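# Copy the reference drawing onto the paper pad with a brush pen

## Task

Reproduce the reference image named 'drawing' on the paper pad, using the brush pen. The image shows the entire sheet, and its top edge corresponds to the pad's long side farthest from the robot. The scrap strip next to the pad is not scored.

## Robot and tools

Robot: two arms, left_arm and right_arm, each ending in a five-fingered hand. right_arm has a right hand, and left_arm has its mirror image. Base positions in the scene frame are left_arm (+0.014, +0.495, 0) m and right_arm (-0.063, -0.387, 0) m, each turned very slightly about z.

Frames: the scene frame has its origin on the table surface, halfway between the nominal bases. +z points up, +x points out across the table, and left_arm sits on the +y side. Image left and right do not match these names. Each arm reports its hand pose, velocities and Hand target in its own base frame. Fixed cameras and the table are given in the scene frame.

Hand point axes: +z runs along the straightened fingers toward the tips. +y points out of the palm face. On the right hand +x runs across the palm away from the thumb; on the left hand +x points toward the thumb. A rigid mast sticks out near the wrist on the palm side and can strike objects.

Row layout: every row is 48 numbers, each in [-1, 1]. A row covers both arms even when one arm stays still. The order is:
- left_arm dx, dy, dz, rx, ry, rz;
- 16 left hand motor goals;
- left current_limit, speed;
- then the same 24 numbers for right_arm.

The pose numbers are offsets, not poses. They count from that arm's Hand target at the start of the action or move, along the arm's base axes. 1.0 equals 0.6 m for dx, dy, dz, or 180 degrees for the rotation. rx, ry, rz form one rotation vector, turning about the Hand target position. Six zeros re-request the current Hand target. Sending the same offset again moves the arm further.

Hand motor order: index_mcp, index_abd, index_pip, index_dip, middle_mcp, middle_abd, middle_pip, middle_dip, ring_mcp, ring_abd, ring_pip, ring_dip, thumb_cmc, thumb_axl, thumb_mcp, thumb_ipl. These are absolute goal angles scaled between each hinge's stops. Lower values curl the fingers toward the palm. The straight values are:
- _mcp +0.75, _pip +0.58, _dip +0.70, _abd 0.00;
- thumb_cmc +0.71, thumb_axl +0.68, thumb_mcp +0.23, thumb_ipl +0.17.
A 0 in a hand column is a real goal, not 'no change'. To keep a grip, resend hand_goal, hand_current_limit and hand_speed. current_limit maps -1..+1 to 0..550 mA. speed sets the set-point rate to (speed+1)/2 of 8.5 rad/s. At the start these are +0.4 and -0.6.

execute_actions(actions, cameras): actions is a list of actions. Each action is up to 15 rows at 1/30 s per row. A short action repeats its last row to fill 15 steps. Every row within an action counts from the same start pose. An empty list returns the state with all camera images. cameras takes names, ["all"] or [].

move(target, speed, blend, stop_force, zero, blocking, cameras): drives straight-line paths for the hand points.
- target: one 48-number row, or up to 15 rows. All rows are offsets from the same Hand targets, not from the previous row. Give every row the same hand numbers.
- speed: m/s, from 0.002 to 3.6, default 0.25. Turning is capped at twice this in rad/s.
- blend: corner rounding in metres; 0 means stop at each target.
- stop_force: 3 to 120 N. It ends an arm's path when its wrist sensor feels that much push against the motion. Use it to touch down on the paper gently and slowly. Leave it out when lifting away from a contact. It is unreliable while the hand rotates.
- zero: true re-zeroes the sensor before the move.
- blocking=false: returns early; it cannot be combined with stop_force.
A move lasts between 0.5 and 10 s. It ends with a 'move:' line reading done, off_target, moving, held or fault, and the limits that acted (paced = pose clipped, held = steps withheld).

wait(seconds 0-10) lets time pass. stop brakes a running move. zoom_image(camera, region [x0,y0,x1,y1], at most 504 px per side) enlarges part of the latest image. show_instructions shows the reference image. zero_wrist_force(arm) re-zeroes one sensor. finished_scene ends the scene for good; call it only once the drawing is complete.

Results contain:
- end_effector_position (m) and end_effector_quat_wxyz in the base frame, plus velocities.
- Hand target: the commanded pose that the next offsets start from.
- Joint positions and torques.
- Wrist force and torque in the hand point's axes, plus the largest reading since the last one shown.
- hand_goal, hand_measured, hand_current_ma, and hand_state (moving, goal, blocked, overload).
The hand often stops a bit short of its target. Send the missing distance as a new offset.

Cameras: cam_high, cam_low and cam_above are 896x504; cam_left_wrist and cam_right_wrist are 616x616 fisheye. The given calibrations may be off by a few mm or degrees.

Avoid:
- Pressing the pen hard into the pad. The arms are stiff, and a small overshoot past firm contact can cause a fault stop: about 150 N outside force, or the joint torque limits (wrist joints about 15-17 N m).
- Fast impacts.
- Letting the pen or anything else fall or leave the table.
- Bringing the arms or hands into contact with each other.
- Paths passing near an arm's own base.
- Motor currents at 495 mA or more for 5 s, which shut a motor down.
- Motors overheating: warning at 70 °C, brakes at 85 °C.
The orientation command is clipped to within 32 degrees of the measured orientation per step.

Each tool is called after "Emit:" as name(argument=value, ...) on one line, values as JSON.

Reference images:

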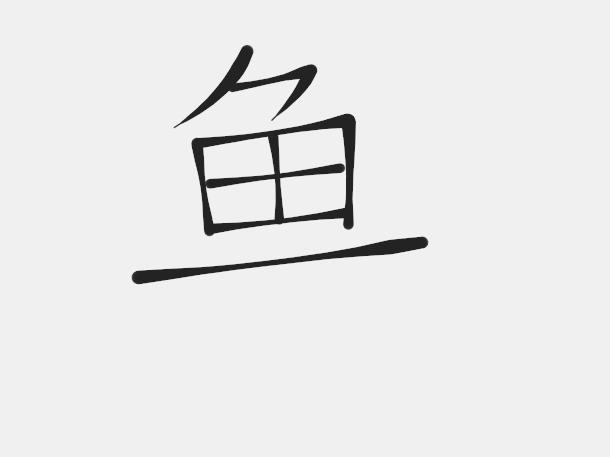

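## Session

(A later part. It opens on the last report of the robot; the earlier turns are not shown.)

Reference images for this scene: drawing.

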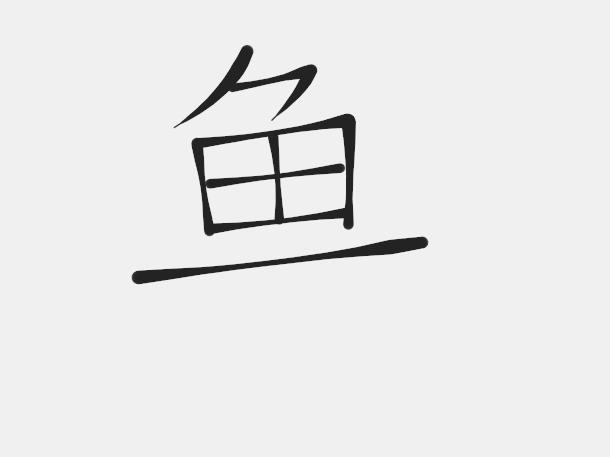

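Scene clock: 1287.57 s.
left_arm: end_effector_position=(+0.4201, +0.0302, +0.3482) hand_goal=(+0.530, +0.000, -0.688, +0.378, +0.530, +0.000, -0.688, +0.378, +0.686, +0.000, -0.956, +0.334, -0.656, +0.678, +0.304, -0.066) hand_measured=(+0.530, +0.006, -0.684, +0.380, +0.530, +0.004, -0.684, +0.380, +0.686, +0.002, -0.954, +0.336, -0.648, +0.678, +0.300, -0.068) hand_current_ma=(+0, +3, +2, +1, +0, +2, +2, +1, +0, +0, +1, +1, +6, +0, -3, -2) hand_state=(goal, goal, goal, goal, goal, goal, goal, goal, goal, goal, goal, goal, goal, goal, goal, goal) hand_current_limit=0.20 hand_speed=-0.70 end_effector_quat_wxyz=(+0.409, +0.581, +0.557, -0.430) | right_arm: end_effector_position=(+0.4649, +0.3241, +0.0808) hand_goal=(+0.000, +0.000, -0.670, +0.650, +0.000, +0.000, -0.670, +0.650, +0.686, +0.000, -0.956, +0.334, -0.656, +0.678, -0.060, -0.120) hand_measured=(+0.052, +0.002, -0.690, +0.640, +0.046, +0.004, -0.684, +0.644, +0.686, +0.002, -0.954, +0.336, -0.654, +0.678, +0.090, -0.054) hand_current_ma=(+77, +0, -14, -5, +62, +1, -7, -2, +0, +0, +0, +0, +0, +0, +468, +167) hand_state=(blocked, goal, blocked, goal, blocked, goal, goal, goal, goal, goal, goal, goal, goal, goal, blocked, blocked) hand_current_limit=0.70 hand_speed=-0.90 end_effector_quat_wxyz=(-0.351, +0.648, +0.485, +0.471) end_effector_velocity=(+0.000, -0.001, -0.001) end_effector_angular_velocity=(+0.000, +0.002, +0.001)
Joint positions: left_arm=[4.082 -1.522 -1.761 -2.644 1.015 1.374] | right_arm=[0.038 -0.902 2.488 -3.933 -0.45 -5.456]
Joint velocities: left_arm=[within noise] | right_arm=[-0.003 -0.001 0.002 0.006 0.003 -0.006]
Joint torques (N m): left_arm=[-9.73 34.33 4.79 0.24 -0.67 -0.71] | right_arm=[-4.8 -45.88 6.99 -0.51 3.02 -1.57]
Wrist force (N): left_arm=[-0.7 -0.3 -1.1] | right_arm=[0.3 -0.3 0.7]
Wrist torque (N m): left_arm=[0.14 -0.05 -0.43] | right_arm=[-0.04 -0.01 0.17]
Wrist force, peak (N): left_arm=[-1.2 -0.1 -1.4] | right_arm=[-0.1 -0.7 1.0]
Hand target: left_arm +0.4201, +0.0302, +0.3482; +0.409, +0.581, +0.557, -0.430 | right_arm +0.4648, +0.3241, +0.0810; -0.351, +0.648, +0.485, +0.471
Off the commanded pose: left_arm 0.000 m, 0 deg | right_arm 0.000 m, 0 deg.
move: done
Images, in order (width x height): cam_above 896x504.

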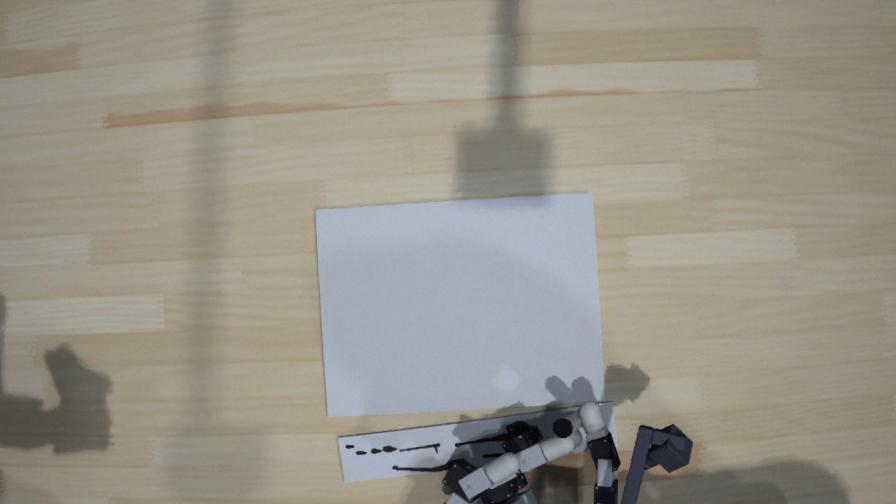

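Emit:
move(target=[[0,0,0,0,0,0,0.529,0,-0.689,0.378,0.529,0,-0.689,0.378,0.685,0,-0.956,0.333,-0.657,0.678,0.303,-0.066,0.2,-0.7, 0,0,0.0667,0,0,0,0.0,0,-0.67,0.65,0.0,0,-0.67,0.65,0.685,0,-0.956,0.333,-0.657,0.678,-0.06,-0.12,0.7,-0.9],[0,0,0,0,0,0,0.529,0,-0.689,0.378,0.529,0,-0.689,0.378,0.685,0,-0.956,0.333,-0.657,0.678,0.303,-0.066,0.2,-0.7, -0.25,0,0.0667,0,0,0,0.0,0,-0.67,0.65,0.0,0,-0.67,0.65,0.685,0,-0.956,0.333,-0.657,0.678,-0.06,-0.12,0.7,-0.9]], speed=[0.05,0.15], cameras=["cam_above"])

Emit:
zoom_image(camera="cam_above", region=[540, 390, 640, 460])

Scene clock: 1296.40 s.
left_arm: end_effector_position=(+0.4201, +0.0302, +0.3482) hand_goal=(+0.530, +0.000, -0.688, +0.378, +0.530, +0.000, -0.688, +0.378, +0.686, +0.000, -0.956, +0.334, -0.656, +0.678, +0.304, -0.066) hand_measured=(+0.530, +0.006, -0.684, +0.380, +0.530, +0.004, -0.684, +0.380, +0.686, +0.002, -0.954, +0.336, -0.648, +0.678, +0.300, -0.068) hand_current_ma=(+0, +3, +2, +1, +0, +2, +2, +1, +0, +0, +1, +1, +6, +0, -3, -2) hand_state=(goal, goal, goal, goal, goal, goal, goal, goal, goal, goal, goal, goal, goal, goal, goal, goal) hand_current_limit=0.20 hand_speed=-0.70 end_effector_quat_wxyz=(+0.409, +0.581, +0.557, -0.430) | right_arm: end_effector_position=(+0.3148, +0.3241, +0.1209) hand_goal=(+0.000, +0.000, -0.670, +0.650, +0.000, +0.000, -0.670, +0.650, +0.686, +0.000, -0.956, +0.334, -0.656, +0.678, -0.060, -0.120) hand_measured=(+0.052, +0.002, -0.690, +0.640, +0.046, +0.004, -0.684, +0.644, +0.686, +0.002, -0.954, +0.336, -0.654, +0.678, +0.090, -0.054) hand_current_ma=(+77, +0, -14, -5, +62, +1, -7, -2, +0, +0, +0, +0, +0, +0, +467, +167) hand_state=(blocked, goal, blocked, goal, blocked, goal, goal, goal, goal, goal, goal, goal, goal, goal, blocked, blocked) hand_current_limit=0.70 hand_speed=-0.90 end_effector_quat_wxyz=(-0.351, +0.648, +0.485, +0.471)
Joint positions: left_arm=[4.082 -1.522 -1.761 -2.644 1.015 1.374] | right_arm=[0.07 -0.965 2.865 -4.292 -0.472 -5.406]
Joint torques (N m): left_arm=[-11.33 34.69 3.82 0.23 -0.73 -0.94] | right_arm=[0.96 -40.54 9.64 -1.37 -1.31 -1.63]
Wrist force (N): left_arm=[-0.8 -0.2 -1.2] | right_arm=[0.3 -0.3 0.6]
Wrist torque (N m): left_arm=[0.15 -0.05 -0.43] | right_arm=[-0.05 0.00 0.18]
Wrist force, peak (N): left_arm=[-1.1 -0.3 -1.5] | right_arm=[1.3 3.5 1.1]
Hand target: left_arm +0.4201, +0.0302, +0.3482; +0.409, +0.581, +0.557, -0.430 | right_arm +0.3148, +0.3241, +0.1210; -0.351, +0.648, +0.485, +0.471
Off the commanded pose: left_arm 0.000 m, 0 deg | right_arm 0.000 m, 0 deg.
move: done
Images, in order (width x height): cam_above 896x504.

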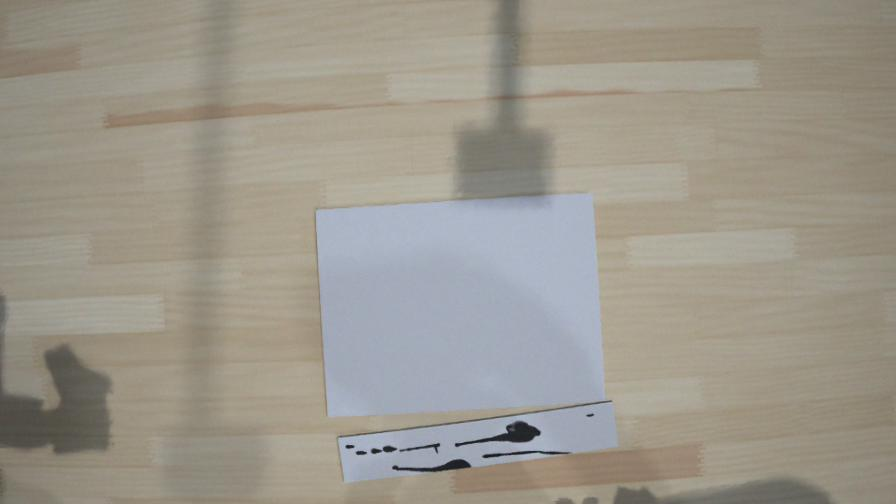

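Scaled by 5.040 from the camera's 896x504 image, which has a finer 1280x720 frame.

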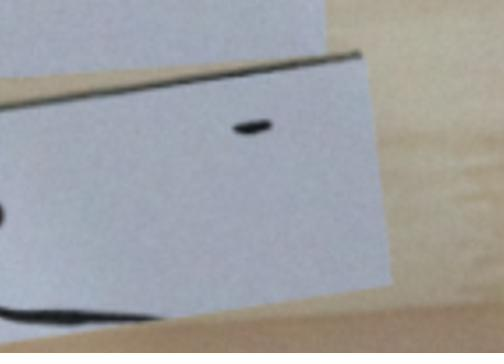

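Emit:
move(target=[[0,0,0,0,0,0,0.529,0,-0.689,0.378,0.529,0,-0.689,0.378,0.685,0,-0.956,0.333,-0.657,0.678,0.303,-0.066,0.2,-0.7, 0.48983,0.088,-0.02667,0,0,0,0.0,0,-0.67,0.65,0.0,0,-0.67,0.65,0.685,0,-0.956,0.333,-0.657,0.678,-0.06,-0.12,0.7,-0.9],[0,0,0,0,0,0,0.529,0,-0.689,0.378,0.529,0,-0.689,0.378,0.685,0,-0.956,0.333,-0.657,0.678,0.303,-0.066,0.2,-0.7, 0.45647,0.12125,-0.035,0,0,0,0.0,0,-0.67,0.65,0.0,0,-0.67,0.65,0.685,0,-0.956,0.333,-0.657,0.678,-0.06,-0.12,0.7,-0.9]], speed=[0.15,0.03], cameras=["cam_above","cam_low"])

Emit:
zoom_image(camera="cam_low", region=[440, 240, 510, 320])

Scene clock: 1318.83 s.
left_arm: end_effector_position=(+0.4201, +0.0302, +0.3482) hand_goal=(+0.530, +0.000, -0.688, +0.378, +0.530, +0.000, -0.688, +0.378, +0.686, +0.000, -0.956, +0.334, -0.656, +0.678, +0.304, -0.066) hand_measured=(+0.530, +0.006, -0.684, +0.380, +0.530, +0.004, -0.684, +0.380, +0.686, +0.002, -0.954, +0.336, -0.648, +0.678, +0.300, -0.068) hand_current_ma=(+0, +3, +2, +1, +0, +2, +2, +1, +0, +0, +1, +1, +6, +0, -3, -2) hand_state=(goal, goal, goal, goal, goal, goal, goal, goal, goal, goal, goal, goal, goal, goal, goal, goal) hand_current_limit=0.20 hand_speed=-0.70 end_effector_quat_wxyz=(+0.409, +0.581, +0.557, -0.430) | right_arm: end_effector_position=(+0.5886, +0.3969, +0.0999) hand_goal=(+0.000, +0.000, -0.670, +0.650, +0.000, +0.000, -0.670, +0.650, +0.686, +0.000, -0.956, +0.334, -0.656, +0.678, -0.060, -0.120) hand_measured=(+0.052, +0.002, -0.690, +0.640, +0.046, +0.004, -0.684, +0.644, +0.686, +0.002, -0.954, +0.336, -0.654, +0.678, +0.090, -0.054) hand_current_ma=(+77, +0, -14, -5, +62, +1, -7, -2, +0, +0, +0, +0, +0, +0, +467, +167) hand_state=(blocked, goal, blocked, goal, blocked, goal, goal, goal, goal, goal, goal, goal, goal, goal, blocked, blocked) hand_current_limit=0.70 hand_speed=-0.90 end_effector_quat_wxyz=(-0.351, +0.648, +0.485, +0.471) end_effector_velocity=(+0.001, -0.001, +0.000) end_effector_angular_velocity=(-0.001, -0.001, +0.000)
Joint positions: left_arm=[4.082 -1.522 -1.761 -2.644 1.015 1.374] | right_arm=[0.183 -0.84 2.052 -3.731 -0.561 -5.26]
Joint velocities: left_arm=[within noise] | right_arm=[-0.003 0 0 0.003 0.002 -0.005]
Joint torques (N m): left_arm=[-10.24 33.68 5.76 0.16 -0.7 -0.98] | right_arm=[-4.97 -25.98 -9.46 -0.4 2.65 -1.65]
Wrist force (N): left_arm=[-0.7 0.2 -1.2] | right_arm=[0.2 -0.3 0.7]
Wrist torque (N m): left_arm=[0.20 -0.07 -0.43] | right_arm=[-0.06 0.00 0.16]
Wrist force, peak (N): left_arm=[-1.2 -0.2 -1.4] | right_arm=[-1.2 -2.1 -0.4]
Hand target: left_arm +0.4201, +0.0302, +0.3482; +0.409, +0.581, +0.557, -0.430 | right_arm +0.5887, +0.3969, +0.1000; -0.351, +0.648, +0.485, +0.471
Off the commanded pose: left_arm 0.000 m, 0 deg | right_arm 0.000 m, 0 deg.
move: done
Images, in order (width x height): cam_low 896x504, cam_above 896x504.

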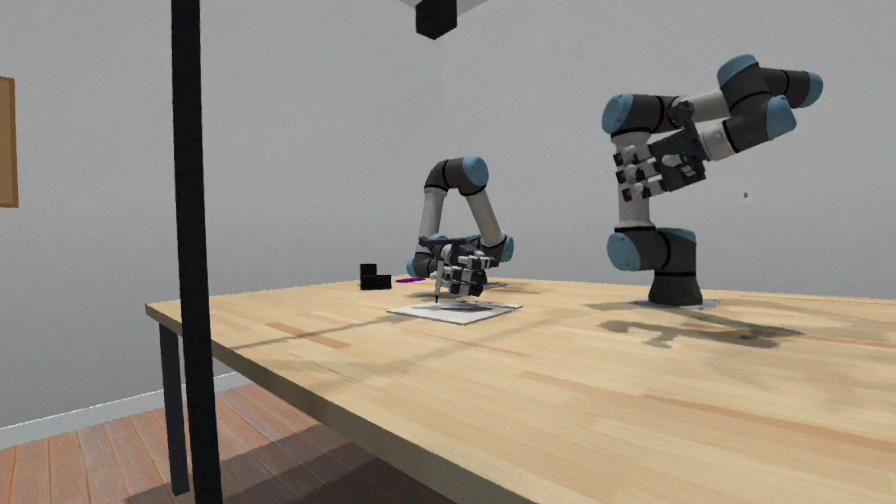

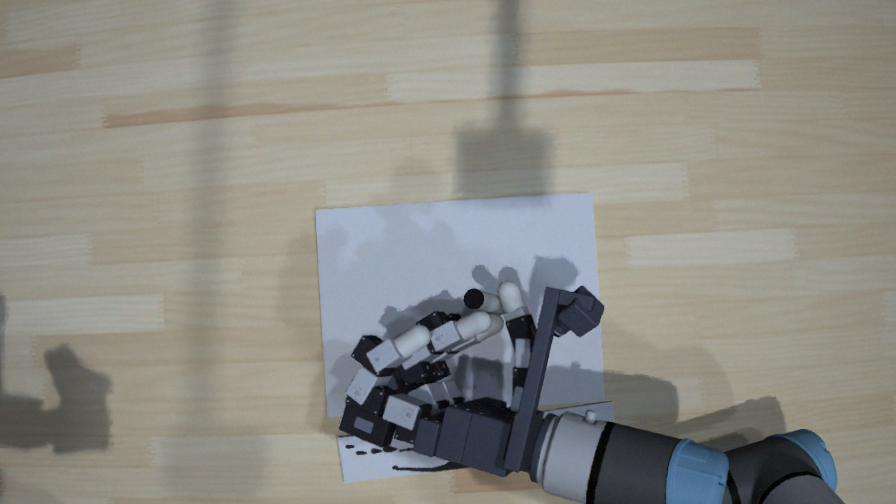

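Scaled by 6.300 from the camera's 896x504 image, which has a finer 1280x720 frame.

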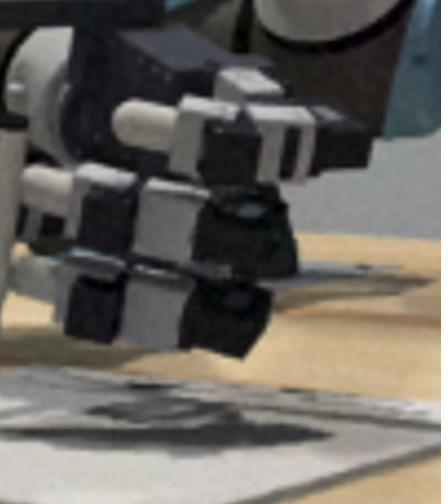

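Emit:
zoom_image(camera="cam_low", region=[410, 260, 470, 320])

Emit:
move(target=[0,0,0,0,0,0,0.529,0,-0.689,0.378,0.529,0,-0.689,0.378,0.685,0,-0.956,0.333,-0.657,0.678,0.303,-0.066,0.2,-0.7, 0,0,-0.02333,0,0,0,0.0,0,-0.67,0.65,0.0,0,-0.67,0.65,0.685,0,-0.956,0.333,-0.657,0.678,-0.06,-0.12,0.7,-0.9], speed=0.03, cameras=["cam_low"])

Emit:
zoom_image(camera="cam_low", region=[410, 260, 470, 320])

Scaled by 8.400 from the camera's 896x504 image, which has a finer 1280x720 frame.

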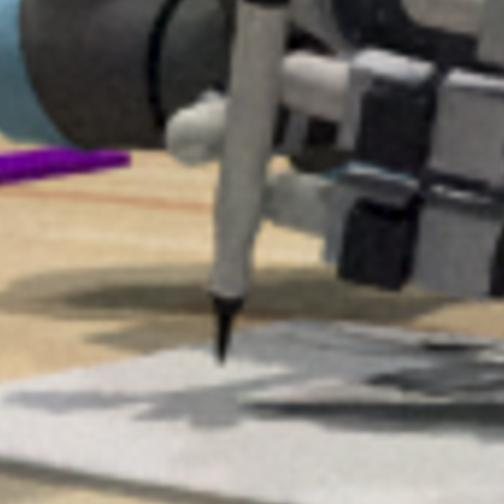

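Scene clock: 1322.83 s.
left_arm: end_effector_position=(+0.4201, +0.0302, +0.3482) hand_goal=(+0.530, +0.000, -0.688, +0.378, +0.530, +0.000, -0.688, +0.378, +0.686, +0.000, -0.956, +0.334, -0.656, +0.678, +0.304, -0.066) hand_measured=(+0.530, +0.006, -0.684, +0.380, +0.530, +0.004, -0.684, +0.380, +0.686, +0.002, -0.954, +0.336, -0.648, +0.678, +0.300, -0.068) hand_current_ma=(+0, +3, +2, +1, +0, +2, +2, +1, +0, +0, +1, +1, +6, +0, -3, -2) hand_state=(goal, goal, goal, goal, goal, goal, goal, goal, goal, goal, goal, goal, goal, goal, goal, goal) hand_current_limit=0.20 hand_speed=-0.70 end_effector_quat_wxyz=(+0.409, +0.581, +0.557, -0.430) | right_arm: end_effector_position=(+0.5887, +0.3969, +0.0857) hand_goal=(+0.000, +0.000, -0.670, +0.650, +0.000, +0.000, -0.670, +0.650, +0.686, +0.000, -0.956, +0.334, -0.656, +0.678, -0.060, -0.120) hand_measured=(+0.052, +0.002, -0.690, +0.640, +0.046, +0.004, -0.684, +0.644, +0.686, +0.002, -0.954, +0.336, -0.654, +0.678, +0.090, -0.054) hand_current_ma=(+77, +0, -14, -5, +62, +1, -7, -2, +0, +0, +0, +0, +0, +0, +468, +167) hand_state=(blocked, goal, blocked, goal, blocked, goal, goal, goal, goal, goal, goal, goal, goal, goal, blocked, blocked) hand_current_limit=0.70 hand_speed=-0.90 end_effector_quat_wxyz=(-0.351, +0.648, +0.485, +0.471)
Joint positions: left_arm=[4.082 -1.522 -1.761 -2.644 1.015 1.374] | right_arm=[0.183 -0.805 2.047 -3.76 -0.56 -5.261]
Joint torques (N m): left_arm=[-10.27 33.23 5.13 0.03 -0.66 -0.76] | right_arm=[-2.68 -64.38 -14.28 -0.58 2.7 1.81]
Wrist force (N): left_arm=[-1.0 -0.3 -1.4] | right_arm=[0.3 -0.4 0.6]
Wrist torque (N m): left_arm=[0.15 -0.03 -0.45] | right_arm=[-0.05 -0.01 0.16]
Wrist force, peak (N): left_arm=[-1.2 0.0 -1.4] | right_arm=[1.2 -0.2 0.4]
Hand target: left_arm +0.4201, +0.0302, +0.3482; +0.409, +0.581, +0.557, -0.430 | right_arm +0.5887, +0.3969, +0.0860; -0.351, +0.648, +0.485, +0.471
Off the commanded pose: left_arm 0.000 m, 0 deg | right_arm 0.000 m, 0 deg.
move: done
Images, in order (width x height): cam_low 896x504.

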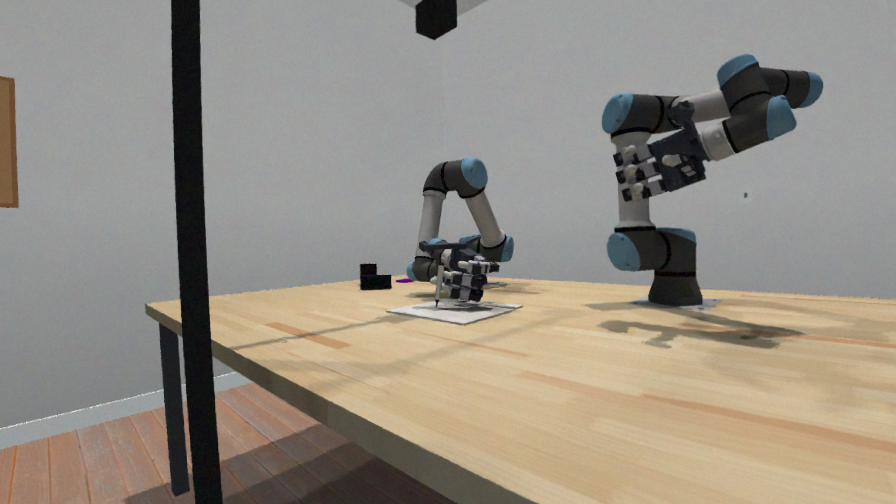

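Scaled by 8.400 from the camera's 896x504 image, which has a finer 1280x720 frame.

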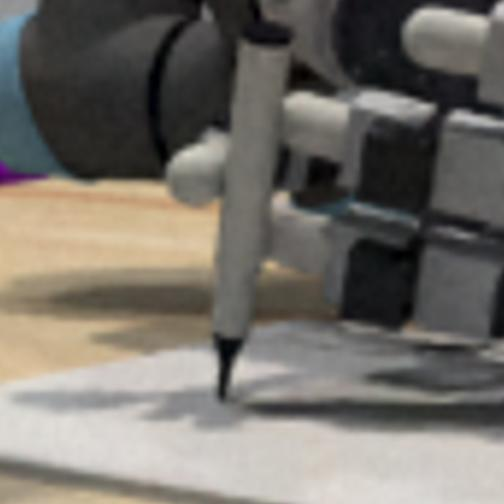

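Emit:
move(target=[0,0,0,0,0,0,0.529,0,-0.689,0.378,0.529,0,-0.689,0.378,0.685,0,-0.956,0.333,-0.657,0.678,0.303,-0.066,0.2,-0.7, 0,0,-0.00333,0,0,0,0.0,0,-0.67,0.65,0.0,0,-0.67,0.65,0.685,0,-0.956,0.333,-0.657,0.678,-0.06,-0.12,0.7,-0.9], speed=0.03, cameras=["cam_low"])

Emit:
zoom_image(camera="cam_low", region=[425, 290, 455, 320])

Emit:
move(target=[0,0,0,0,0,0,0.529,0,-0.689,0.378,0.529,0,-0.689,0.378,0.685,0,-0.956,0.333,-0.657,0.678,0.303,-0.066,0.2,-0.7, 0,0,-0.00333,0,0,0,0.0,0,-0.67,0.65,0.0,0,-0.67,0.65,0.685,0,-0.956,0.333,-0.657,0.678,-0.06,-0.12,0.7,-0.9], speed=0.03, cameras=["cam_low"])

Emit:
zoom_image(camera="cam_low", region=[425, 290, 455, 320])

Scene clock: 1330.20 s.
left_arm: end_effector_position=(+0.4201, +0.0302, +0.3482) hand_goal=(+0.530, +0.000, -0.688, +0.378, +0.530, +0.000, -0.688, +0.378, +0.686, +0.000, -0.956, +0.334, -0.656, +0.678, +0.304, -0.066) hand_measured=(+0.530, +0.006, -0.684, +0.380, +0.530, +0.004, -0.684, +0.380, +0.686, +0.002, -0.954, +0.336, -0.648, +0.678, +0.300, -0.068) hand_current_ma=(+0, +3, +2, +1, +0, +2, +2, +1, +0, +0, +1, +1, +6, +0, -3, -2) hand_state=(goal, goal, goal, goal, goal, goal, goal, goal, goal, goal, goal, goal, goal, goal, goal, goal) hand_current_limit=0.20 hand_speed=-0.70 end_effector_quat_wxyz=(+0.409, +0.581, +0.557, -0.430) | right_arm: end_effector_position=(+0.5887, +0.3969, +0.0840) hand_goal=(+0.000, +0.000, -0.670, +0.650, +0.000, +0.000, -0.670, +0.650, +0.686, +0.000, -0.956, +0.334, -0.656, +0.678, -0.060, -0.120) hand_measured=(+0.052, +0.002, -0.690, +0.640, +0.046, +0.004, -0.684, +0.644, +0.686, +0.002, -0.954, +0.336, -0.654, +0.678, +0.090, -0.054) hand_current_ma=(+77, +0, -14, -5, +62, +1, -7, -2, +0, +0, +0, +0, +0, +0, +468, +167) hand_state=(blocked, goal, blocked, goal, blocked, goal, goal, goal, goal, goal, goal, goal, goal, goal, blocked, blocked) hand_current_limit=0.70 hand_speed=-0.90 end_effector_quat_wxyz=(-0.351, +0.648, +0.485, +0.471)
Joint positions: left_arm=[4.082 -1.522 -1.761 -2.644 1.015 1.374] | right_arm=[0.183 -0.8 2.046 -3.764 -0.56 -5.26]
Joint torques (N m): left_arm=[-10.32 35 3.98 0.04 -0.56 -1.25] | right_arm=[7.03 -22.92 -21.54 -3.95 -1.26 0.93]
Wrist force (N): left_arm=[-1.1 -0.2 -1.2] | right_arm=[0.3 -0.2 0.8]
Wrist torque (N m): left_arm=[0.15 -0.01 -0.46] | right_arm=[-0.04 -0.02 0.16]
Wrist force, peak (N): left_arm=[-1.1 -0.2 -1.6] | right_arm=[0.5 -0.5 1.1]
Hand target: left_arm +0.4201, +0.0302, +0.3482; +0.409, +0.581, +0.557, -0.430 | right_arm +0.5887, +0.3969, +0.0840; -0.351, +0.648, +0.485, +0.471
Off the commanded pose: left_arm 0.000 m, 0 deg | right_arm 0.000 m, 0 deg.
move: done
Images, in order (width x height): cam_low 896x504.

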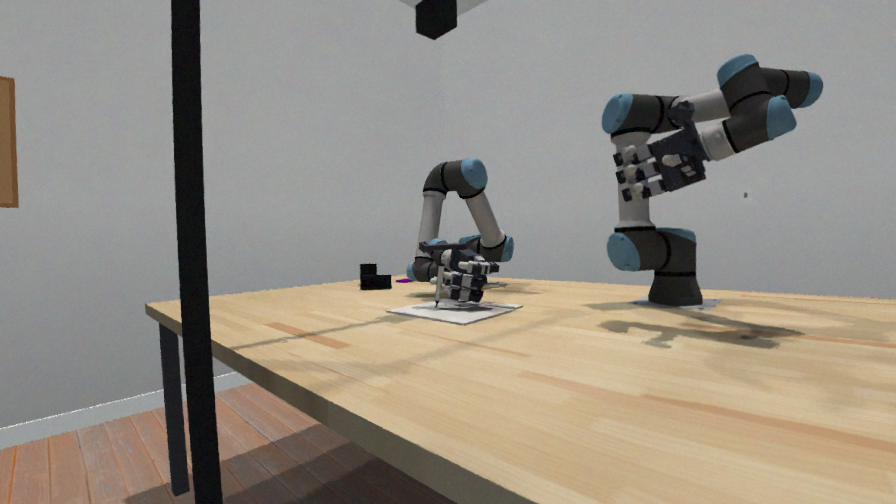

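Scaled by 16.800 from the camera's 896x504 image, which has a finer 1280x720 frame.

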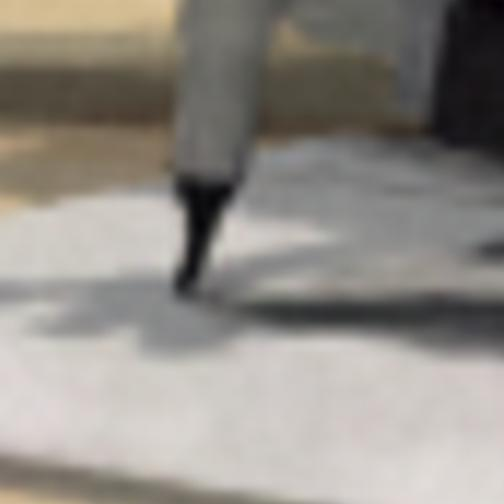

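Scene clock: 1330.90 s.
left_arm: end_effector_position=(+0.4201, +0.0302, +0.3482) hand_goal=(+0.530, +0.000, -0.688, +0.378, +0.530, +0.000, -0.688, +0.378, +0.686, +0.000, -0.956, +0.334, -0.656, +0.678, +0.304, -0.066) hand_measured=(+0.530, +0.006, -0.684, +0.380, +0.530, +0.004, -0.684, +0.380, +0.686, +0.002, -0.954, +0.336, -0.648, +0.678, +0.300, -0.068) hand_current_ma=(+0, +3, +2, +1, +0, +2, +2, +1, +0, +0, +1, +1, +6, +0, -3, -2) hand_state=(goal, goal, goal, goal, goal, goal, goal, goal, goal, goal, goal, goal, goal, goal, goal, goal) hand_current_limit=0.20 hand_speed=-0.70 end_effector_quat_wxyz=(+0.409, +0.581, +0.557, -0.430) | right_arm: end_effector_position=(+0.5887, +0.3969, +0.0820) hand_goal=(+0.000, +0.000, -0.670, +0.650, +0.000, +0.000, -0.670, +0.650, +0.686, +0.000, -0.956, +0.334, -0.656, +0.678, -0.060, -0.120) hand_measured=(+0.052, +0.002, -0.690, +0.640, +0.046, +0.004, -0.684, +0.644, +0.686, +0.002, -0.954, +0.336, -0.654, +0.678, +0.090, -0.054) hand_current_ma=(+77, +0, -14, -5, +62, +1, -7, -2, +0, +0, +0, +0, +0, +0, +468, +167) hand_state=(blocked, goal, blocked, goal, blocked, goal, goal, goal, goal, goal, goal, goal, goal, goal, blocked, blocked) hand_current_limit=0.70 hand_speed=-0.90 end_effector_quat_wxyz=(-0.351, +0.648, +0.485, +0.471)
Joint positions: left_arm=[4.082 -1.522 -1.761 -2.644 1.015 1.374] | right_arm=[0.183 -0.795 2.045 -3.768 -0.56 -5.26]
Joint torques (N m): left_arm=[-11.03 34.78 3.96 0.13 -0.78 -1.33] | right_arm=[6.2 -24.74 -20.51 -3.84 -1.19 0.15]
Wrist force (N): left_arm=[-1.1 -0.2 -1.2] | right_arm=[0.1 -0.5 0.7]
Wrist torque (N m): left_arm=[0.14 -0.03 -0.45] | right_arm=[-0.07 0.02 0.14]
Wrist force, peak (N): left_arm=[-1.3 -0.2 -1.2] | right_arm=[0.0 -0.8 0.7]
Hand target: left_arm +0.4201, +0.0302, +0.3482; +0.409, +0.581, +0.557, -0.430 | right_arm +0.5887, +0.3969, +0.0820; -0.351, +0.648, +0.485, +0.471
Off the commanded pose: left_arm 0.000 m, 0 deg | right_arm 0.000 m, 0 deg.
move: done
Images, in order (width x height): cam_low 896x504.

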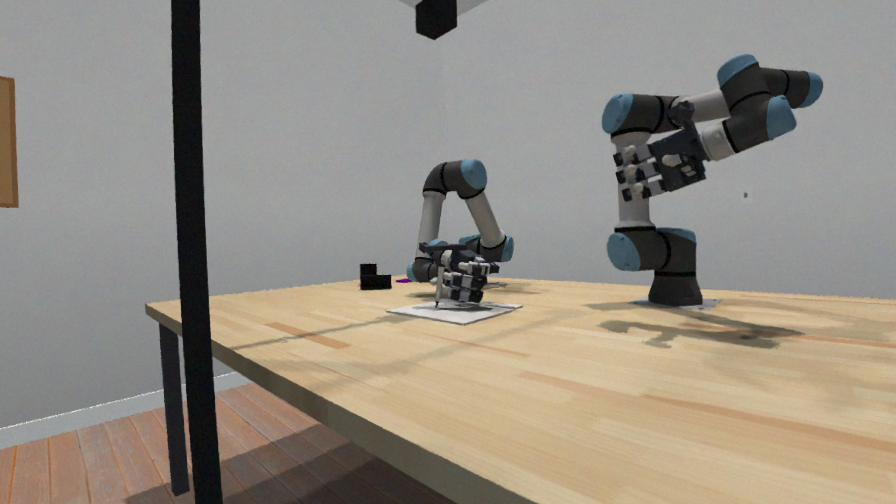

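Scaled by 16.800 from the camera's 896x504 image, which has a finer 1280x720 frame.

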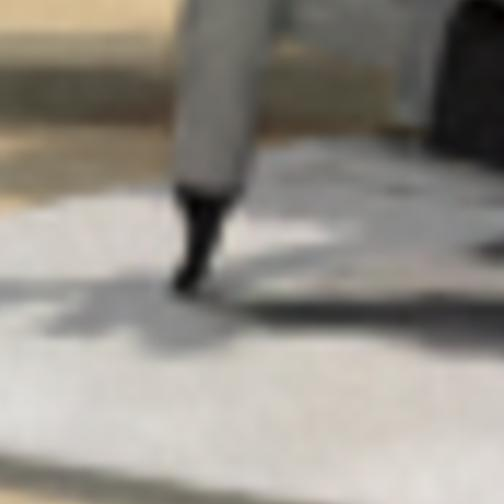

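Emit:
move(target=[[0,0,0,0,0,0,0.529,0,-0.689,0.378,0.529,0,-0.689,0.378,0.685,0,-0.956,0.333,-0.657,0.678,0.303,-0.066,0.2,-0.7, -0.00387,0.02757,0,0,0,0,0.0,0,-0.67,0.65,0.0,0,-0.67,0.65,0.685,0,-0.956,0.333,-0.657,0.678,-0.06,-0.12,0.7,-0.9],[0,0,0,0,0,0,0.529,0,-0.689,0.378,0.529,0,-0.689,0.378,0.685,0,-0.956,0.333,-0.657,0.678,0.303,-0.066,0.2,-0.7, -0.01617,0.12353,0,0,0,0,0.0,0,-0.67,0.65,0.0,0,-0.67,0.65,0.685,0,-0.956,0.333,-0.657,0.678,-0.06,-0.12,0.7,-0.9],[0,0,0,0,0,0,0.529,0,-0.689,0.378,0.529,0,-0.689,0.378,0.685,0,-0.956,0.333,-0.657,0.678,0.303,-0.066,0.2,-0.7, -0.02743,0.23783,0,0,0,0,0.0,0,-0.67,0.65,0.0,0,-0.67,0.65,0.685,0,-0.956,0.333,-0.657,0.678,-0.06,-0.12,0.7,-0.9],[0,0,0,0,0,0,0.529,0,-0.689,0.378,0.529,0,-0.689,0.378,0.685,0,-0.956,0.333,-0.657,0.678,0.303,-0.066,0.2,-0.7, -0.02743,0.23783,0.05,0,0,0,0.0,0,-0.67,0.65,0.0,0,-0.67,0.65,0.685,0,-0.956,0.333,-0.657,0.678,-0.06,-0.12,0.7,-0.9],[0,0,0,0,0,0,0.529,0,-0.689,0.378,0.529,0,-0.689,0.378,0.685,0,-0.956,0.333,-0.657,0.678,0.303,-0.066,0.2,-0.7, -0.3743,0.23783,0.0667,0,0,0,0.0,0,-0.67,0.65,0.0,0,-0.67,0.65,0.685,0,-0.956,0.333,-0.657,0.678,-0.06,-0.12,0.7,-0.9]], speed=[0.04,0.04,0.04,0.06,0.15], blend=[0.001,0.001,0,0,0], cameras=["cam_above"])

Emit:
zoom_image(camera="cam_above", region=[300, 180, 620, 480])

Emit:
zoom_image(camera="cam_above", region=[430, 300, 540, 350])

Emit:
zoom_image(camera="cam_above", region=[350, 300, 460, 350])

Scene clock: 1346.67 s.
left_arm: end_effector_position=(+0.4201, +0.0302, +0.3482) hand_goal=(+0.530, +0.000, -0.688, +0.378, +0.530, +0.000, -0.688, +0.378, +0.686, +0.000, -0.956, +0.334, -0.656, +0.678, +0.304, -0.066) hand_measured=(+0.530, +0.006, -0.684, +0.380, +0.530, +0.004, -0.684, +0.380, +0.686, +0.002, -0.954, +0.336, -0.648, +0.678, +0.300, -0.068) hand_current_ma=(+0, +3, +2, +1, +0, +2, +2, +1, +0, +0, +1, +1, +6, +0, -3, -2) hand_state=(goal, goal, goal, goal, goal, goal, goal, goal, goal, goal, goal, goal, goal, goal, goal, goal) hand_current_limit=0.20 hand_speed=-0.70 end_effector_quat_wxyz=(+0.409, +0.581, +0.557, -0.430) | right_arm: end_effector_position=(+0.3641, +0.5396, +0.1222) hand_goal=(+0.000, +0.000, -0.670, +0.650, +0.000, +0.000, -0.670, +0.650, +0.686, +0.000, -0.956, +0.334, -0.656, +0.678, -0.060, -0.120) hand_measured=(+0.052, +0.002, -0.690, +0.640, +0.046, +0.004, -0.684, +0.644, +0.686, +0.002, -0.954, +0.336, -0.654, +0.678, +0.090, -0.054) hand_current_ma=(+77, +0, -14, -5, +62, +1, -7, -2, +0, +0, +0, +0, +0, +0, +467, +167) hand_state=(blocked, goal, blocked, goal, blocked, goal, goal, goal, goal, goal, goal, goal, goal, goal, blocked, blocked) hand_current_limit=0.70 hand_speed=-0.90 end_effector_quat_wxyz=(-0.351, +0.648, +0.485, +0.471)
Joint positions: left_arm=[4.082 -1.522 -1.761 -2.644 1.015 1.374] | right_arm=[0.699 -0.915 2.209 -4.063 -1.019 -4.916]
Joint torques (N m): left_arm=[-11.17 32.68 3.57 0.06 -0.85 -0.9] | right_arm=[4.18 -13.64 -16.41 -1.45 1.73 -1.47]
Wrist force (N): left_arm=[-0.9 -0.3 -1.1] | right_arm=[0.2 0.1 0.7]
Wrist torque (N m): left_arm=[0.14 -0.04 -0.44] | right_arm=[0.00 0.01 0.17]
Wrist force, peak (N): left_arm=[-1.3 0.1 -1.3] | right_arm=[-0.8 2.9 0.2]
Hand target: left_arm +0.4201, +0.0302, +0.3482; +0.409, +0.581, +0.557, -0.430 | right_arm +0.3641, +0.5396, +0.1220; -0.351, +0.648, +0.485, +0.471
Off the commanded pose: left_arm 0.000 m, 0 deg | right_arm 0.000 m, 0 deg.
move: done
Images, in order (width x height): cam_above 896x504.

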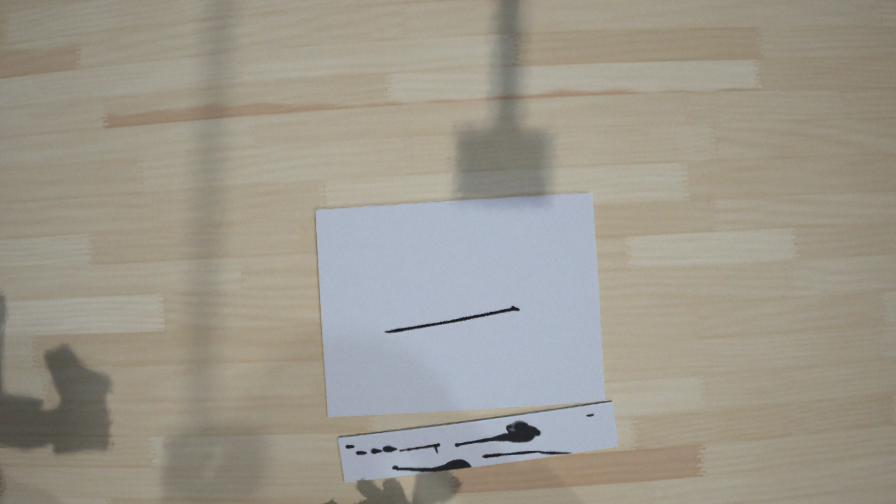

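Scaled by 1.575 from the camera's 896x504 image, which has a finer 1280x720 frame.

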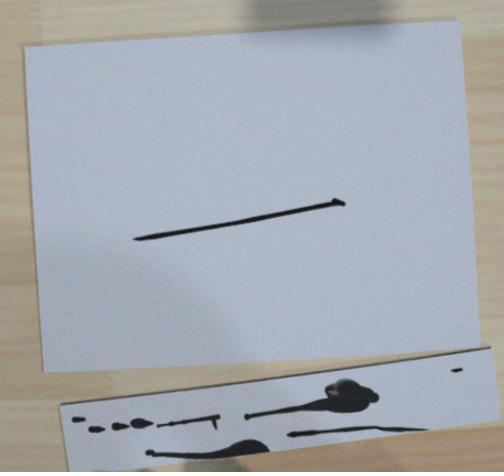

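Scaled by 4.582 from the camera's 896x504 image, which has a finer 1280x720 frame.

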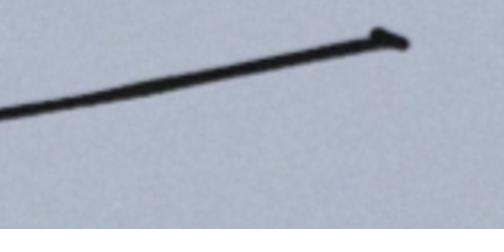

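Scaled by 4.582 from the camera's 896x504 image, which has a finer 1280x720 frame.

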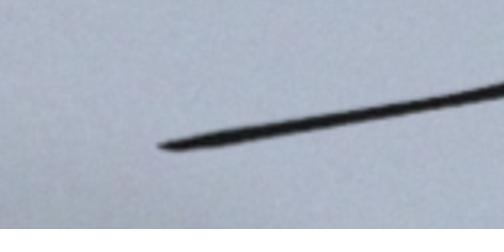

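Emit:
zoom_image(camera="cam_above", region=[436, 310, 466, 330])

Emit:
zoom_image(camera="cam_above", region=[380, 318, 410, 338])

Emit:
zoom_image(camera="cam_above", region=[496, 298, 526, 318])

Scaled by 16.800 from the camera's 896x504 image, which has a finer 1280x720 frame.

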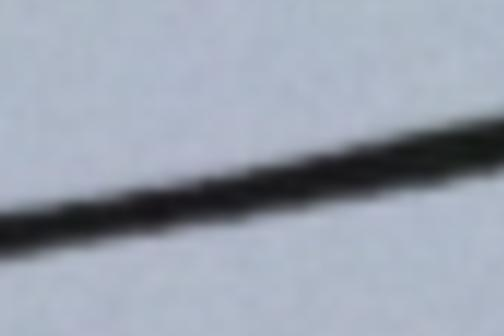

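Scaled by 16.800 from the camera's 896x504 image, which has a finer 1280x720 frame.

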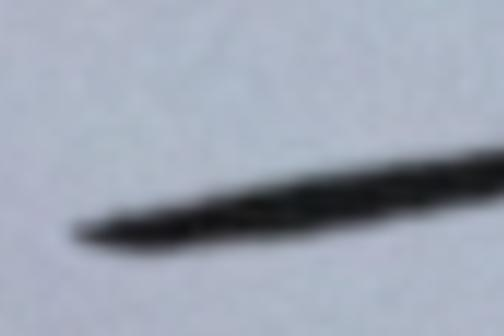

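Scaled by 16.800 from the camera's 896x504 image, which has a finer 1280x720 frame.

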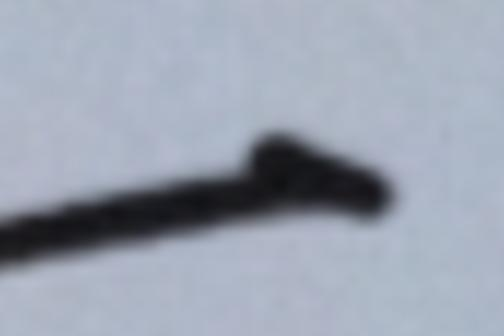

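Emit:
move(target=[[0,0,0,0,0,0,0.529,0,-0.689,0.378,0.529,0,-0.689,0.378,0.685,0,-0.956,0.333,-0.657,0.678,0.303,-0.066,0.2,-0.7, 0.40647,-0.26373,-0.02833,0,0,0,0.0,0,-0.67,0.65,0.0,0,-0.67,0.65,0.685,0,-0.956,0.333,-0.657,0.678,-0.06,-0.12,0.7,-0.9],[0,0,0,0,0,0,0.529,0,-0.689,0.378,0.529,0,-0.689,0.378,0.685,0,-0.956,0.333,-0.657,0.678,0.303,-0.066,0.2,-0.7, 0.37313,-0.2304,-0.045,0,0,0,0.0,0,-0.67,0.65,0.0,0,-0.67,0.65,0.685,0,-0.956,0.333,-0.657,0.678,-0.06,-0.12,0.7,-0.9]], speed=[0.15,0.03])

Emit:
move(target=[[0,0,0,0,0,0,0.529,0,-0.689,0.378,0.529,0,-0.689,0.378,0.685,0,-0.956,0.333,-0.657,0.678,0.303,-0.066,0.2,-0.7, 0,0,-0.02833,0,0,0,0.0,0,-0.67,0.65,0.0,0,-0.67,0.65,0.685,0,-0.956,0.333,-0.657,0.678,-0.06,-0.12,0.7,-0.9],[0,0,0,0,0,0,0.529,0,-0.689,0.378,0.529,0,-0.689,0.378,0.685,0,-0.956,0.333,-0.657,0.678,0.303,-0.066,0.2,-0.7, -0.0027,0.02005,-0.03083,0,0,0,0.0,0,-0.67,0.65,0.0,0,-0.67,0.65,0.685,0,-0.956,0.333,-0.657,0.678,-0.06,-0.12,0.7,-0.9],[0,0,0,0,0,0,0.529,0,-0.689,0.378,0.529,0,-0.689,0.378,0.685,0,-0.956,0.333,-0.657,0.678,0.303,-0.066,0.2,-0.7, -0.015,0.11602,-0.02083,0,0,0,0.0,0,-0.67,0.65,0.0,0,-0.67,0.65,0.685,0,-0.956,0.333,-0.657,0.678,-0.06,-0.12,0.7,-0.9],[0,0,0,0,0,0,0.529,0,-0.689,0.378,0.529,0,-0.689,0.378,0.685,0,-0.956,0.333,-0.657,0.678,0.303,-0.066,0.2,-0.7, -0.01876,0.15355,-0.025,0,0,0,0.0,0,-0.67,0.65,0.0,0,-0.67,0.65,0.685,0,-0.956,0.333,-0.657,0.678,-0.06,-0.12,0.7,-0.9],[0,0,0,0,0,0,0.529,0,-0.689,0.378,0.529,0,-0.689,0.378,0.685,0,-0.956,0.333,-0.657,0.678,0.303,-0.066,0.2,-0.7, -0.02586,0.2278,-0.02917,0,0,0,0.0,0,-0.67,0.65,0.0,0,-0.67,0.65,0.685,0,-0.956,0.333,-0.657,0.678,-0.06,-0.12,0.7,-0.9],[0,0,0,0,0,0,0.529,0,-0.689,0.378,0.529,0,-0.689,0.378,0.685,0,-0.956,0.333,-0.657,0.678,0.303,-0.066,0.2,-0.7, -0.02586,0.2278,0.025,0,0,0,0.0,0,-0.67,0.65,0.0,0,-0.67,0.65,0.685,0,-0.956,0.333,-0.657,0.678,-0.06,-0.12,0.7,-0.9],[0,0,0,0,0,0,0.529,0,-0.689,0.378,0.529,0,-0.689,0.378,0.685,0,-0.956,0.333,-0.657,0.678,0.303,-0.066,0.2,-0.7, -0.35923,0.2278,0.045,0,0,0,0.0,0,-0.67,0.65,0.0,0,-0.67,0.65,0.685,0,-0.956,0.333,-0.657,0.678,-0.06,-0.12,0.7,-0.9]], speed=[0.04,0.04,0.04,0.04,0.04,0.06,0.15], blend=[0,0.001,0.001,0.001,0,0,0], cameras=["cam_above"])

Emit:
zoom_image(camera="cam_above", region=[370, 290, 530, 350])

Emit:
zoom_image(camera="cam_above", region=[490, 295, 526, 319])

Emit:
zoom_image(camera="cam_above", region=[380, 315, 416, 339])

Scene clock: 1392.80 s.
left_arm: end_effector_position=(+0.4201, +0.0302, +0.3482) hand_goal=(+0.530, +0.000, -0.688, +0.378, +0.530, +0.000, -0.688, +0.378, +0.686, +0.000, -0.956, +0.334, -0.656, +0.678, +0.304, -0.066) hand_measured=(+0.530, +0.006, -0.684, +0.380, +0.530, +0.004, -0.684, +0.380, +0.686, +0.002, -0.954, +0.336, -0.648, +0.678, +0.300, -0.068) hand_current_ma=(+0, +3, +2, +1, +0, +2, +2, +1, +0, +0, +1, +1, +6, +0, -3, -2) hand_state=(goal, goal, goal, goal, goal, goal, goal, goal, goal, goal, goal, goal, goal, goal, goal, goal) hand_current_limit=0.20 hand_speed=-0.70 end_effector_quat_wxyz=(+0.409, +0.581, +0.557, -0.430) | right_arm: end_effector_position=(+0.5879, +0.4014, +0.0948) hand_goal=(+0.000, +0.000, -0.670, +0.650, +0.000, +0.000, -0.670, +0.650, +0.686, +0.000, -0.956, +0.334, -0.656, +0.678, -0.060, -0.120) hand_measured=(+0.052, +0.002, -0.690, +0.640, +0.046, +0.004, -0.684, +0.644, +0.686, +0.002, -0.954, +0.336, -0.654, +0.678, +0.090, -0.054) hand_current_ma=(+76, +0, -14, -5, +61, +1, -7, -2, +0, +0, +0, +0, +0, +0, +468, +167) hand_state=(blocked, goal, blocked, goal, blocked, goal, goal, goal, goal, goal, goal, goal, goal, goal, blocked, blocked) hand_current_limit=0.70 hand_speed=-0.90 end_effector_quat_wxyz=(-0.351, +0.648, +0.485, +0.471)
Joint positions: left_arm=[4.082 -1.522 -1.761 -2.644 1.015 1.374] | right_arm=[0.193 -0.824 2.044 -3.747 -0.568 -5.25]
Joint torques (N m): left_arm=[-10.23 34.1 5.03 0.22 -0.66 -0.89] | right_arm=[-5.52 -35.57 -8.33 -0.36 2.7 -1.6]
Wrist force (N): left_arm=[-0.8 -0.2 -1.1] | right_arm=[0.1 -0.2 0.7]
Wrist torque (N m): left_arm=[0.15 -0.04 -0.44] | right_arm=[-0.05 0.01 0.16]
Wrist force, peak (N): left_arm=[-1.1 -0.3 -1.4] | right_arm=[0.4 -3.1 1.4]
Hand target: left_arm +0.4201, +0.0302, +0.3482; +0.409, +0.581, +0.557, -0.430 | right_arm +0.5880, +0.4013, +0.0950; -0.351, +0.648, +0.485, +0.471
Off the commanded pose: left_arm 0.000 m, 0 deg | right_arm 0.000 m, 0 deg.
move: done

Scene clock: 1399.53 s.
left_arm: end_effector_position=(+0.4201, +0.0302, +0.3482) hand_goal=(+0.530, +0.000, -0.688, +0.378, +0.530, +0.000, -0.688, +0.378, +0.686, +0.000, -0.956, +0.334, -0.656, +0.678, +0.304, -0.066) hand_measured=(+0.530, +0.006, -0.684, +0.380, +0.530, +0.004, -0.684, +0.380, +0.686, +0.002, -0.954, +0.336, -0.648, +0.678, +0.300, -0.068) hand_current_ma=(+0, +3, +2, +1, +0, +2, +2, +1, +0, +0, +1, +1, +6, +0, -3, -2) hand_state=(goal, goal, goal, goal, goal, goal, goal, goal, goal, goal, goal, goal, goal, goal, goal, goal) hand_current_limit=0.20 hand_speed=-0.70 end_effector_quat_wxyz=(+0.409, +0.581, +0.557, -0.430) | right_arm: end_effector_position=(+0.3725, +0.5380, +0.1222) hand_goal=(+0.000, +0.000, -0.670, +0.650, +0.000, +0.000, -0.670, +0.650, +0.686, +0.000, -0.956, +0.334, -0.656, +0.678, -0.060, -0.120) hand_measured=(+0.052, +0.002, -0.690, +0.640, +0.046, +0.004, -0.684, +0.644, +0.686, +0.002, -0.954, +0.336, -0.654, +0.678, +0.090, -0.054) hand_current_ma=(+76, +0, -14, -5, +61, +1, -7, -2, +0, +0, +0, +0, +0, +0, +468, +167) hand_state=(blocked, goal, blocked, goal, blocked, goal, goal, goal, goal, goal, goal, goal, goal, goal, blocked, blocked) hand_current_limit=0.70 hand_speed=-0.90 end_effector_quat_wxyz=(-0.351, +0.648, +0.485, +0.471)
Joint positions: left_arm=[4.082 -1.522 -1.761 -2.644 1.015 1.374] | right_arm=[0.683 -0.913 2.201 -4.053 -1.004 -4.923]
Joint torques (N m): left_arm=[-10.46 33.91 5.41 0.1 -0.8 -0.97] | right_arm=[3.41 -14.67 -16.6 -1.29 1.72 -1.57]
Wrist force (N): left_arm=[-1.0 -0.1 -1.4] | right_arm=[0.3 -0.1 0.7]
Wrist torque (N m): left_arm=[0.18 -0.03 -0.45] | right_arm=[-0.04 0.00 0.17]
Wrist force, peak (N): left_arm=[-1.2 -0.3 -1.3] | right_arm=[-0.9 3.0 0.3]
Hand target: left_arm +0.4201, +0.0302, +0.3482; +0.409, +0.581, +0.557, -0.430 | right_arm +0.3724, +0.5380, +0.1220; -0.351, +0.648, +0.485, +0.471
Off the commanded pose: left_arm 0.000 m, 0 deg | right_arm 0.000 m, 0 deg.
move: done
Images, in order (width x height): cam_above 896x504.

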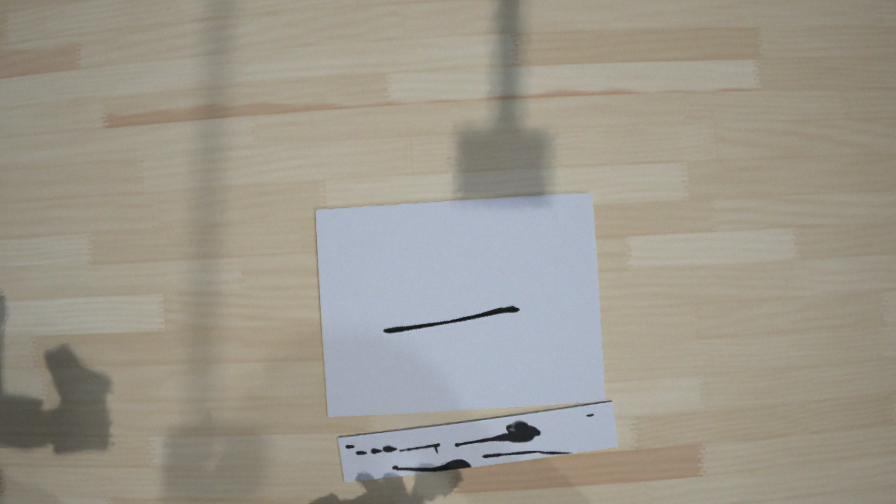

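Scaled by 3.150 from the camera's 896x504 image, which has a finer 1280x720 frame.

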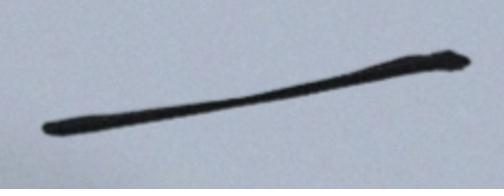

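Scaled by 14.000 from the camera's 896x504 image, which has a finer 1280x720 frame.

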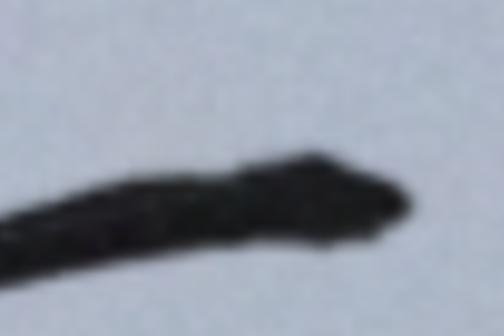

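Scaled by 14.000 from the camera's 896x504 image, which has a finer 1280x720 frame.

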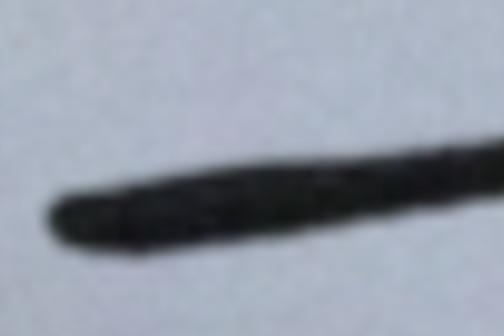

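Emit:
move(target=[[0,0,0,0,0,0,0.529,0,-0.689,0.378,0.529,0,-0.689,0.378,0.685,0,-0.956,0.333,-0.657,0.678,0.303,-0.066,0.2,-0.7, 0.36633,-0.03117,-0.02833,0,0,0,0.0,0,-0.67,0.65,0.0,0,-0.67,0.65,0.685,0,-0.956,0.333,-0.657,0.678,-0.06,-0.12,0.7,-0.9],[0,0,0,0,0,0,0.529,0,-0.689,0.378,0.529,0,-0.689,0.378,0.685,0,-0.956,0.333,-0.657,0.678,0.303,-0.066,0.2,-0.7, 0.333,0.00217,-0.045,0,0,0,0.0,0,-0.67,0.65,0.0,0,-0.67,0.65,0.685,0,-0.956,0.333,-0.657,0.678,-0.06,-0.12,0.7,-0.9],[0,0,0,0,0,0,0.529,0,-0.689,0.378,0.529,0,-0.689,0.378,0.685,0,-0.956,0.333,-0.657,0.678,0.303,-0.066,0.2,-0.7, 0.333,0.00217,-0.07583,0,0,0,0.0,0,-0.67,0.65,0.0,0,-0.67,0.65,0.685,0,-0.956,0.333,-0.657,0.678,-0.06,-0.12,0.7,-0.9],[0,0,0,0,0,0,0.529,0,-0.689,0.378,0.529,0,-0.689,0.378,0.685,0,-0.956,0.333,-0.657,0.678,0.303,-0.066,0.2,-0.7, 0.333,0.00217,-0.02,0,0,0,0.0,0,-0.67,0.65,0.0,0,-0.67,0.65,0.685,0,-0.956,0.333,-0.657,0.678,-0.06,-0.12,0.7,-0.9],[0,0,0,0,0,0,0.529,0,-0.689,0.378,0.529,0,-0.689,0.378,0.685,0,-0.956,0.333,-0.657,0.678,0.303,-0.066,0.2,-0.7, 0,0.00217,0,0,0,0,0.0,0,-0.67,0.65,0.0,0,-0.67,0.65,0.685,0,-0.956,0.333,-0.657,0.678,-0.06,-0.12,0.7,-0.9]], speed=[0.15,0.03,0.03,0.05,0.15], cameras=["cam_above"])

Emit:
zoom_image(camera="cam_above", region=[370, 290, 530, 350])

Emit:
zoom_image(camera="cam_above", region=[375, 315, 411, 339])

Scene clock: 1418.00 s.
left_arm: end_effector_position=(+0.4201, +0.0302, +0.3482) hand_goal=(+0.530, +0.000, -0.688, +0.378, +0.530, +0.000, -0.688, +0.378, +0.686, +0.000, -0.956, +0.334, -0.656, +0.678, +0.304, -0.066) hand_measured=(+0.530, +0.006, -0.684, +0.380, +0.530, +0.004, -0.684, +0.380, +0.686, +0.002, -0.954, +0.336, -0.648, +0.678, +0.300, -0.068) hand_current_ma=(+0, +3, +2, +1, +0, +2, +2, +1, +0, +0, +1, +1, +6, +0, -3, -2) hand_state=(goal, goal, goal, goal, goal, goal, goal, goal, goal, goal, goal, goal, goal, goal, goal, goal) hand_current_limit=0.20 hand_speed=-0.70 end_effector_quat_wxyz=(+0.409, +0.581, +0.557, -0.430) | right_arm: end_effector_position=(+0.3725, +0.5393, +0.1222) hand_goal=(+0.000, +0.000, -0.670, +0.650, +0.000, +0.000, -0.670, +0.650, +0.686, +0.000, -0.956, +0.334, -0.656, +0.678, -0.060, -0.120) hand_measured=(+0.052, +0.002, -0.690, +0.640, +0.046, +0.004, -0.684, +0.644, +0.686, +0.002, -0.954, +0.336, -0.654, +0.678, +0.090, -0.054) hand_current_ma=(+76, +0, -14, -5, +61, +1, -7, -2, +0, +0, +0, +0, +0, +0, +468, +167) hand_state=(blocked, goal, blocked, goal, blocked, goal, goal, goal, goal, goal, goal, goal, goal, goal, blocked, blocked) hand_current_limit=0.70 hand_speed=-0.90 end_effector_quat_wxyz=(-0.351, +0.648, +0.485, +0.471)
Joint positions: left_arm=[4.082 -1.522 -1.761 -2.644 1.015 1.374] | right_arm=[0.685 -0.912 2.197 -4.051 -1.006 -4.922]
Joint torques (N m): left_arm=[-11.3 33.95 4.89 0.06 -0.74 -0.98] | right_arm=[4.9 -15.36 -16.72 -1.31 1.76 -1.49]
Wrist force (N): left_arm=[-0.9 -0.1 -1.0] | right_arm=[-0.1 -0.2 0.5]
Wrist torque (N m): left_arm=[0.15 -0.04 -0.44] | right_arm=[-0.02 0.05 0.15]
Wrist force, peak (N): left_arm=[-1.1 -0.3 -1.4] | right_arm=[0.8 -3.2 0.6]
Hand target: left_arm +0.4201, +0.0302, +0.3482; +0.409, +0.581, +0.557, -0.430 | right_arm +0.3724, +0.5393, +0.1220; -0.351, +0.648, +0.485, +0.471
Off the commanded pose: left_arm 0.000 m, 0 deg | right_arm 0.000 m, 0 deg.
move: done
Images, in order (width x height): cam_above 896x504.

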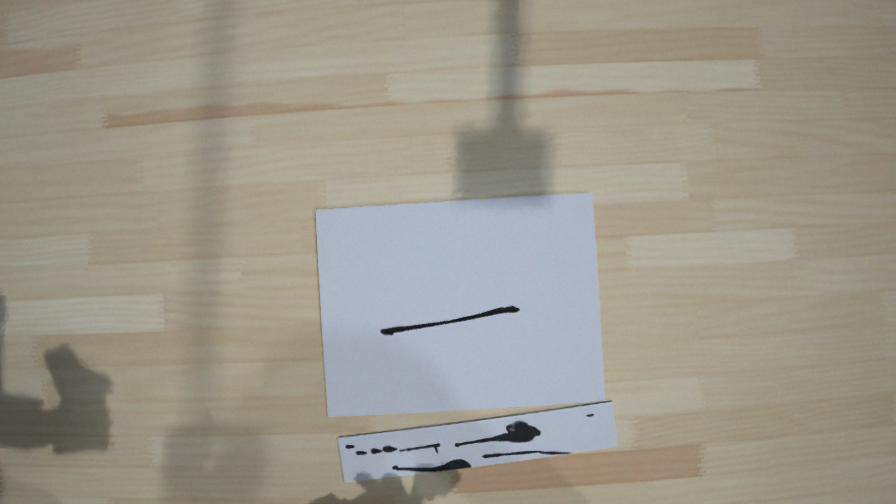

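Scaled by 3.150 from the camera's 896x504 image, which has a finer 1280x720 frame.

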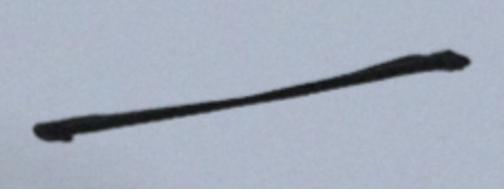

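Scaled by 14.000 from the camera's 896x504 image, which has a finer 1280x720 frame.

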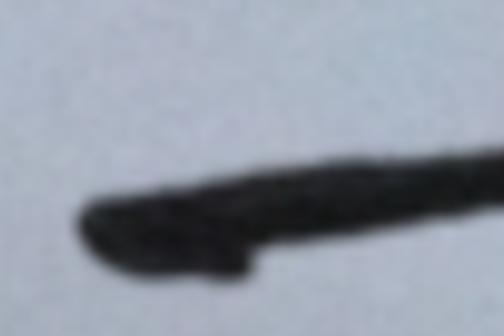

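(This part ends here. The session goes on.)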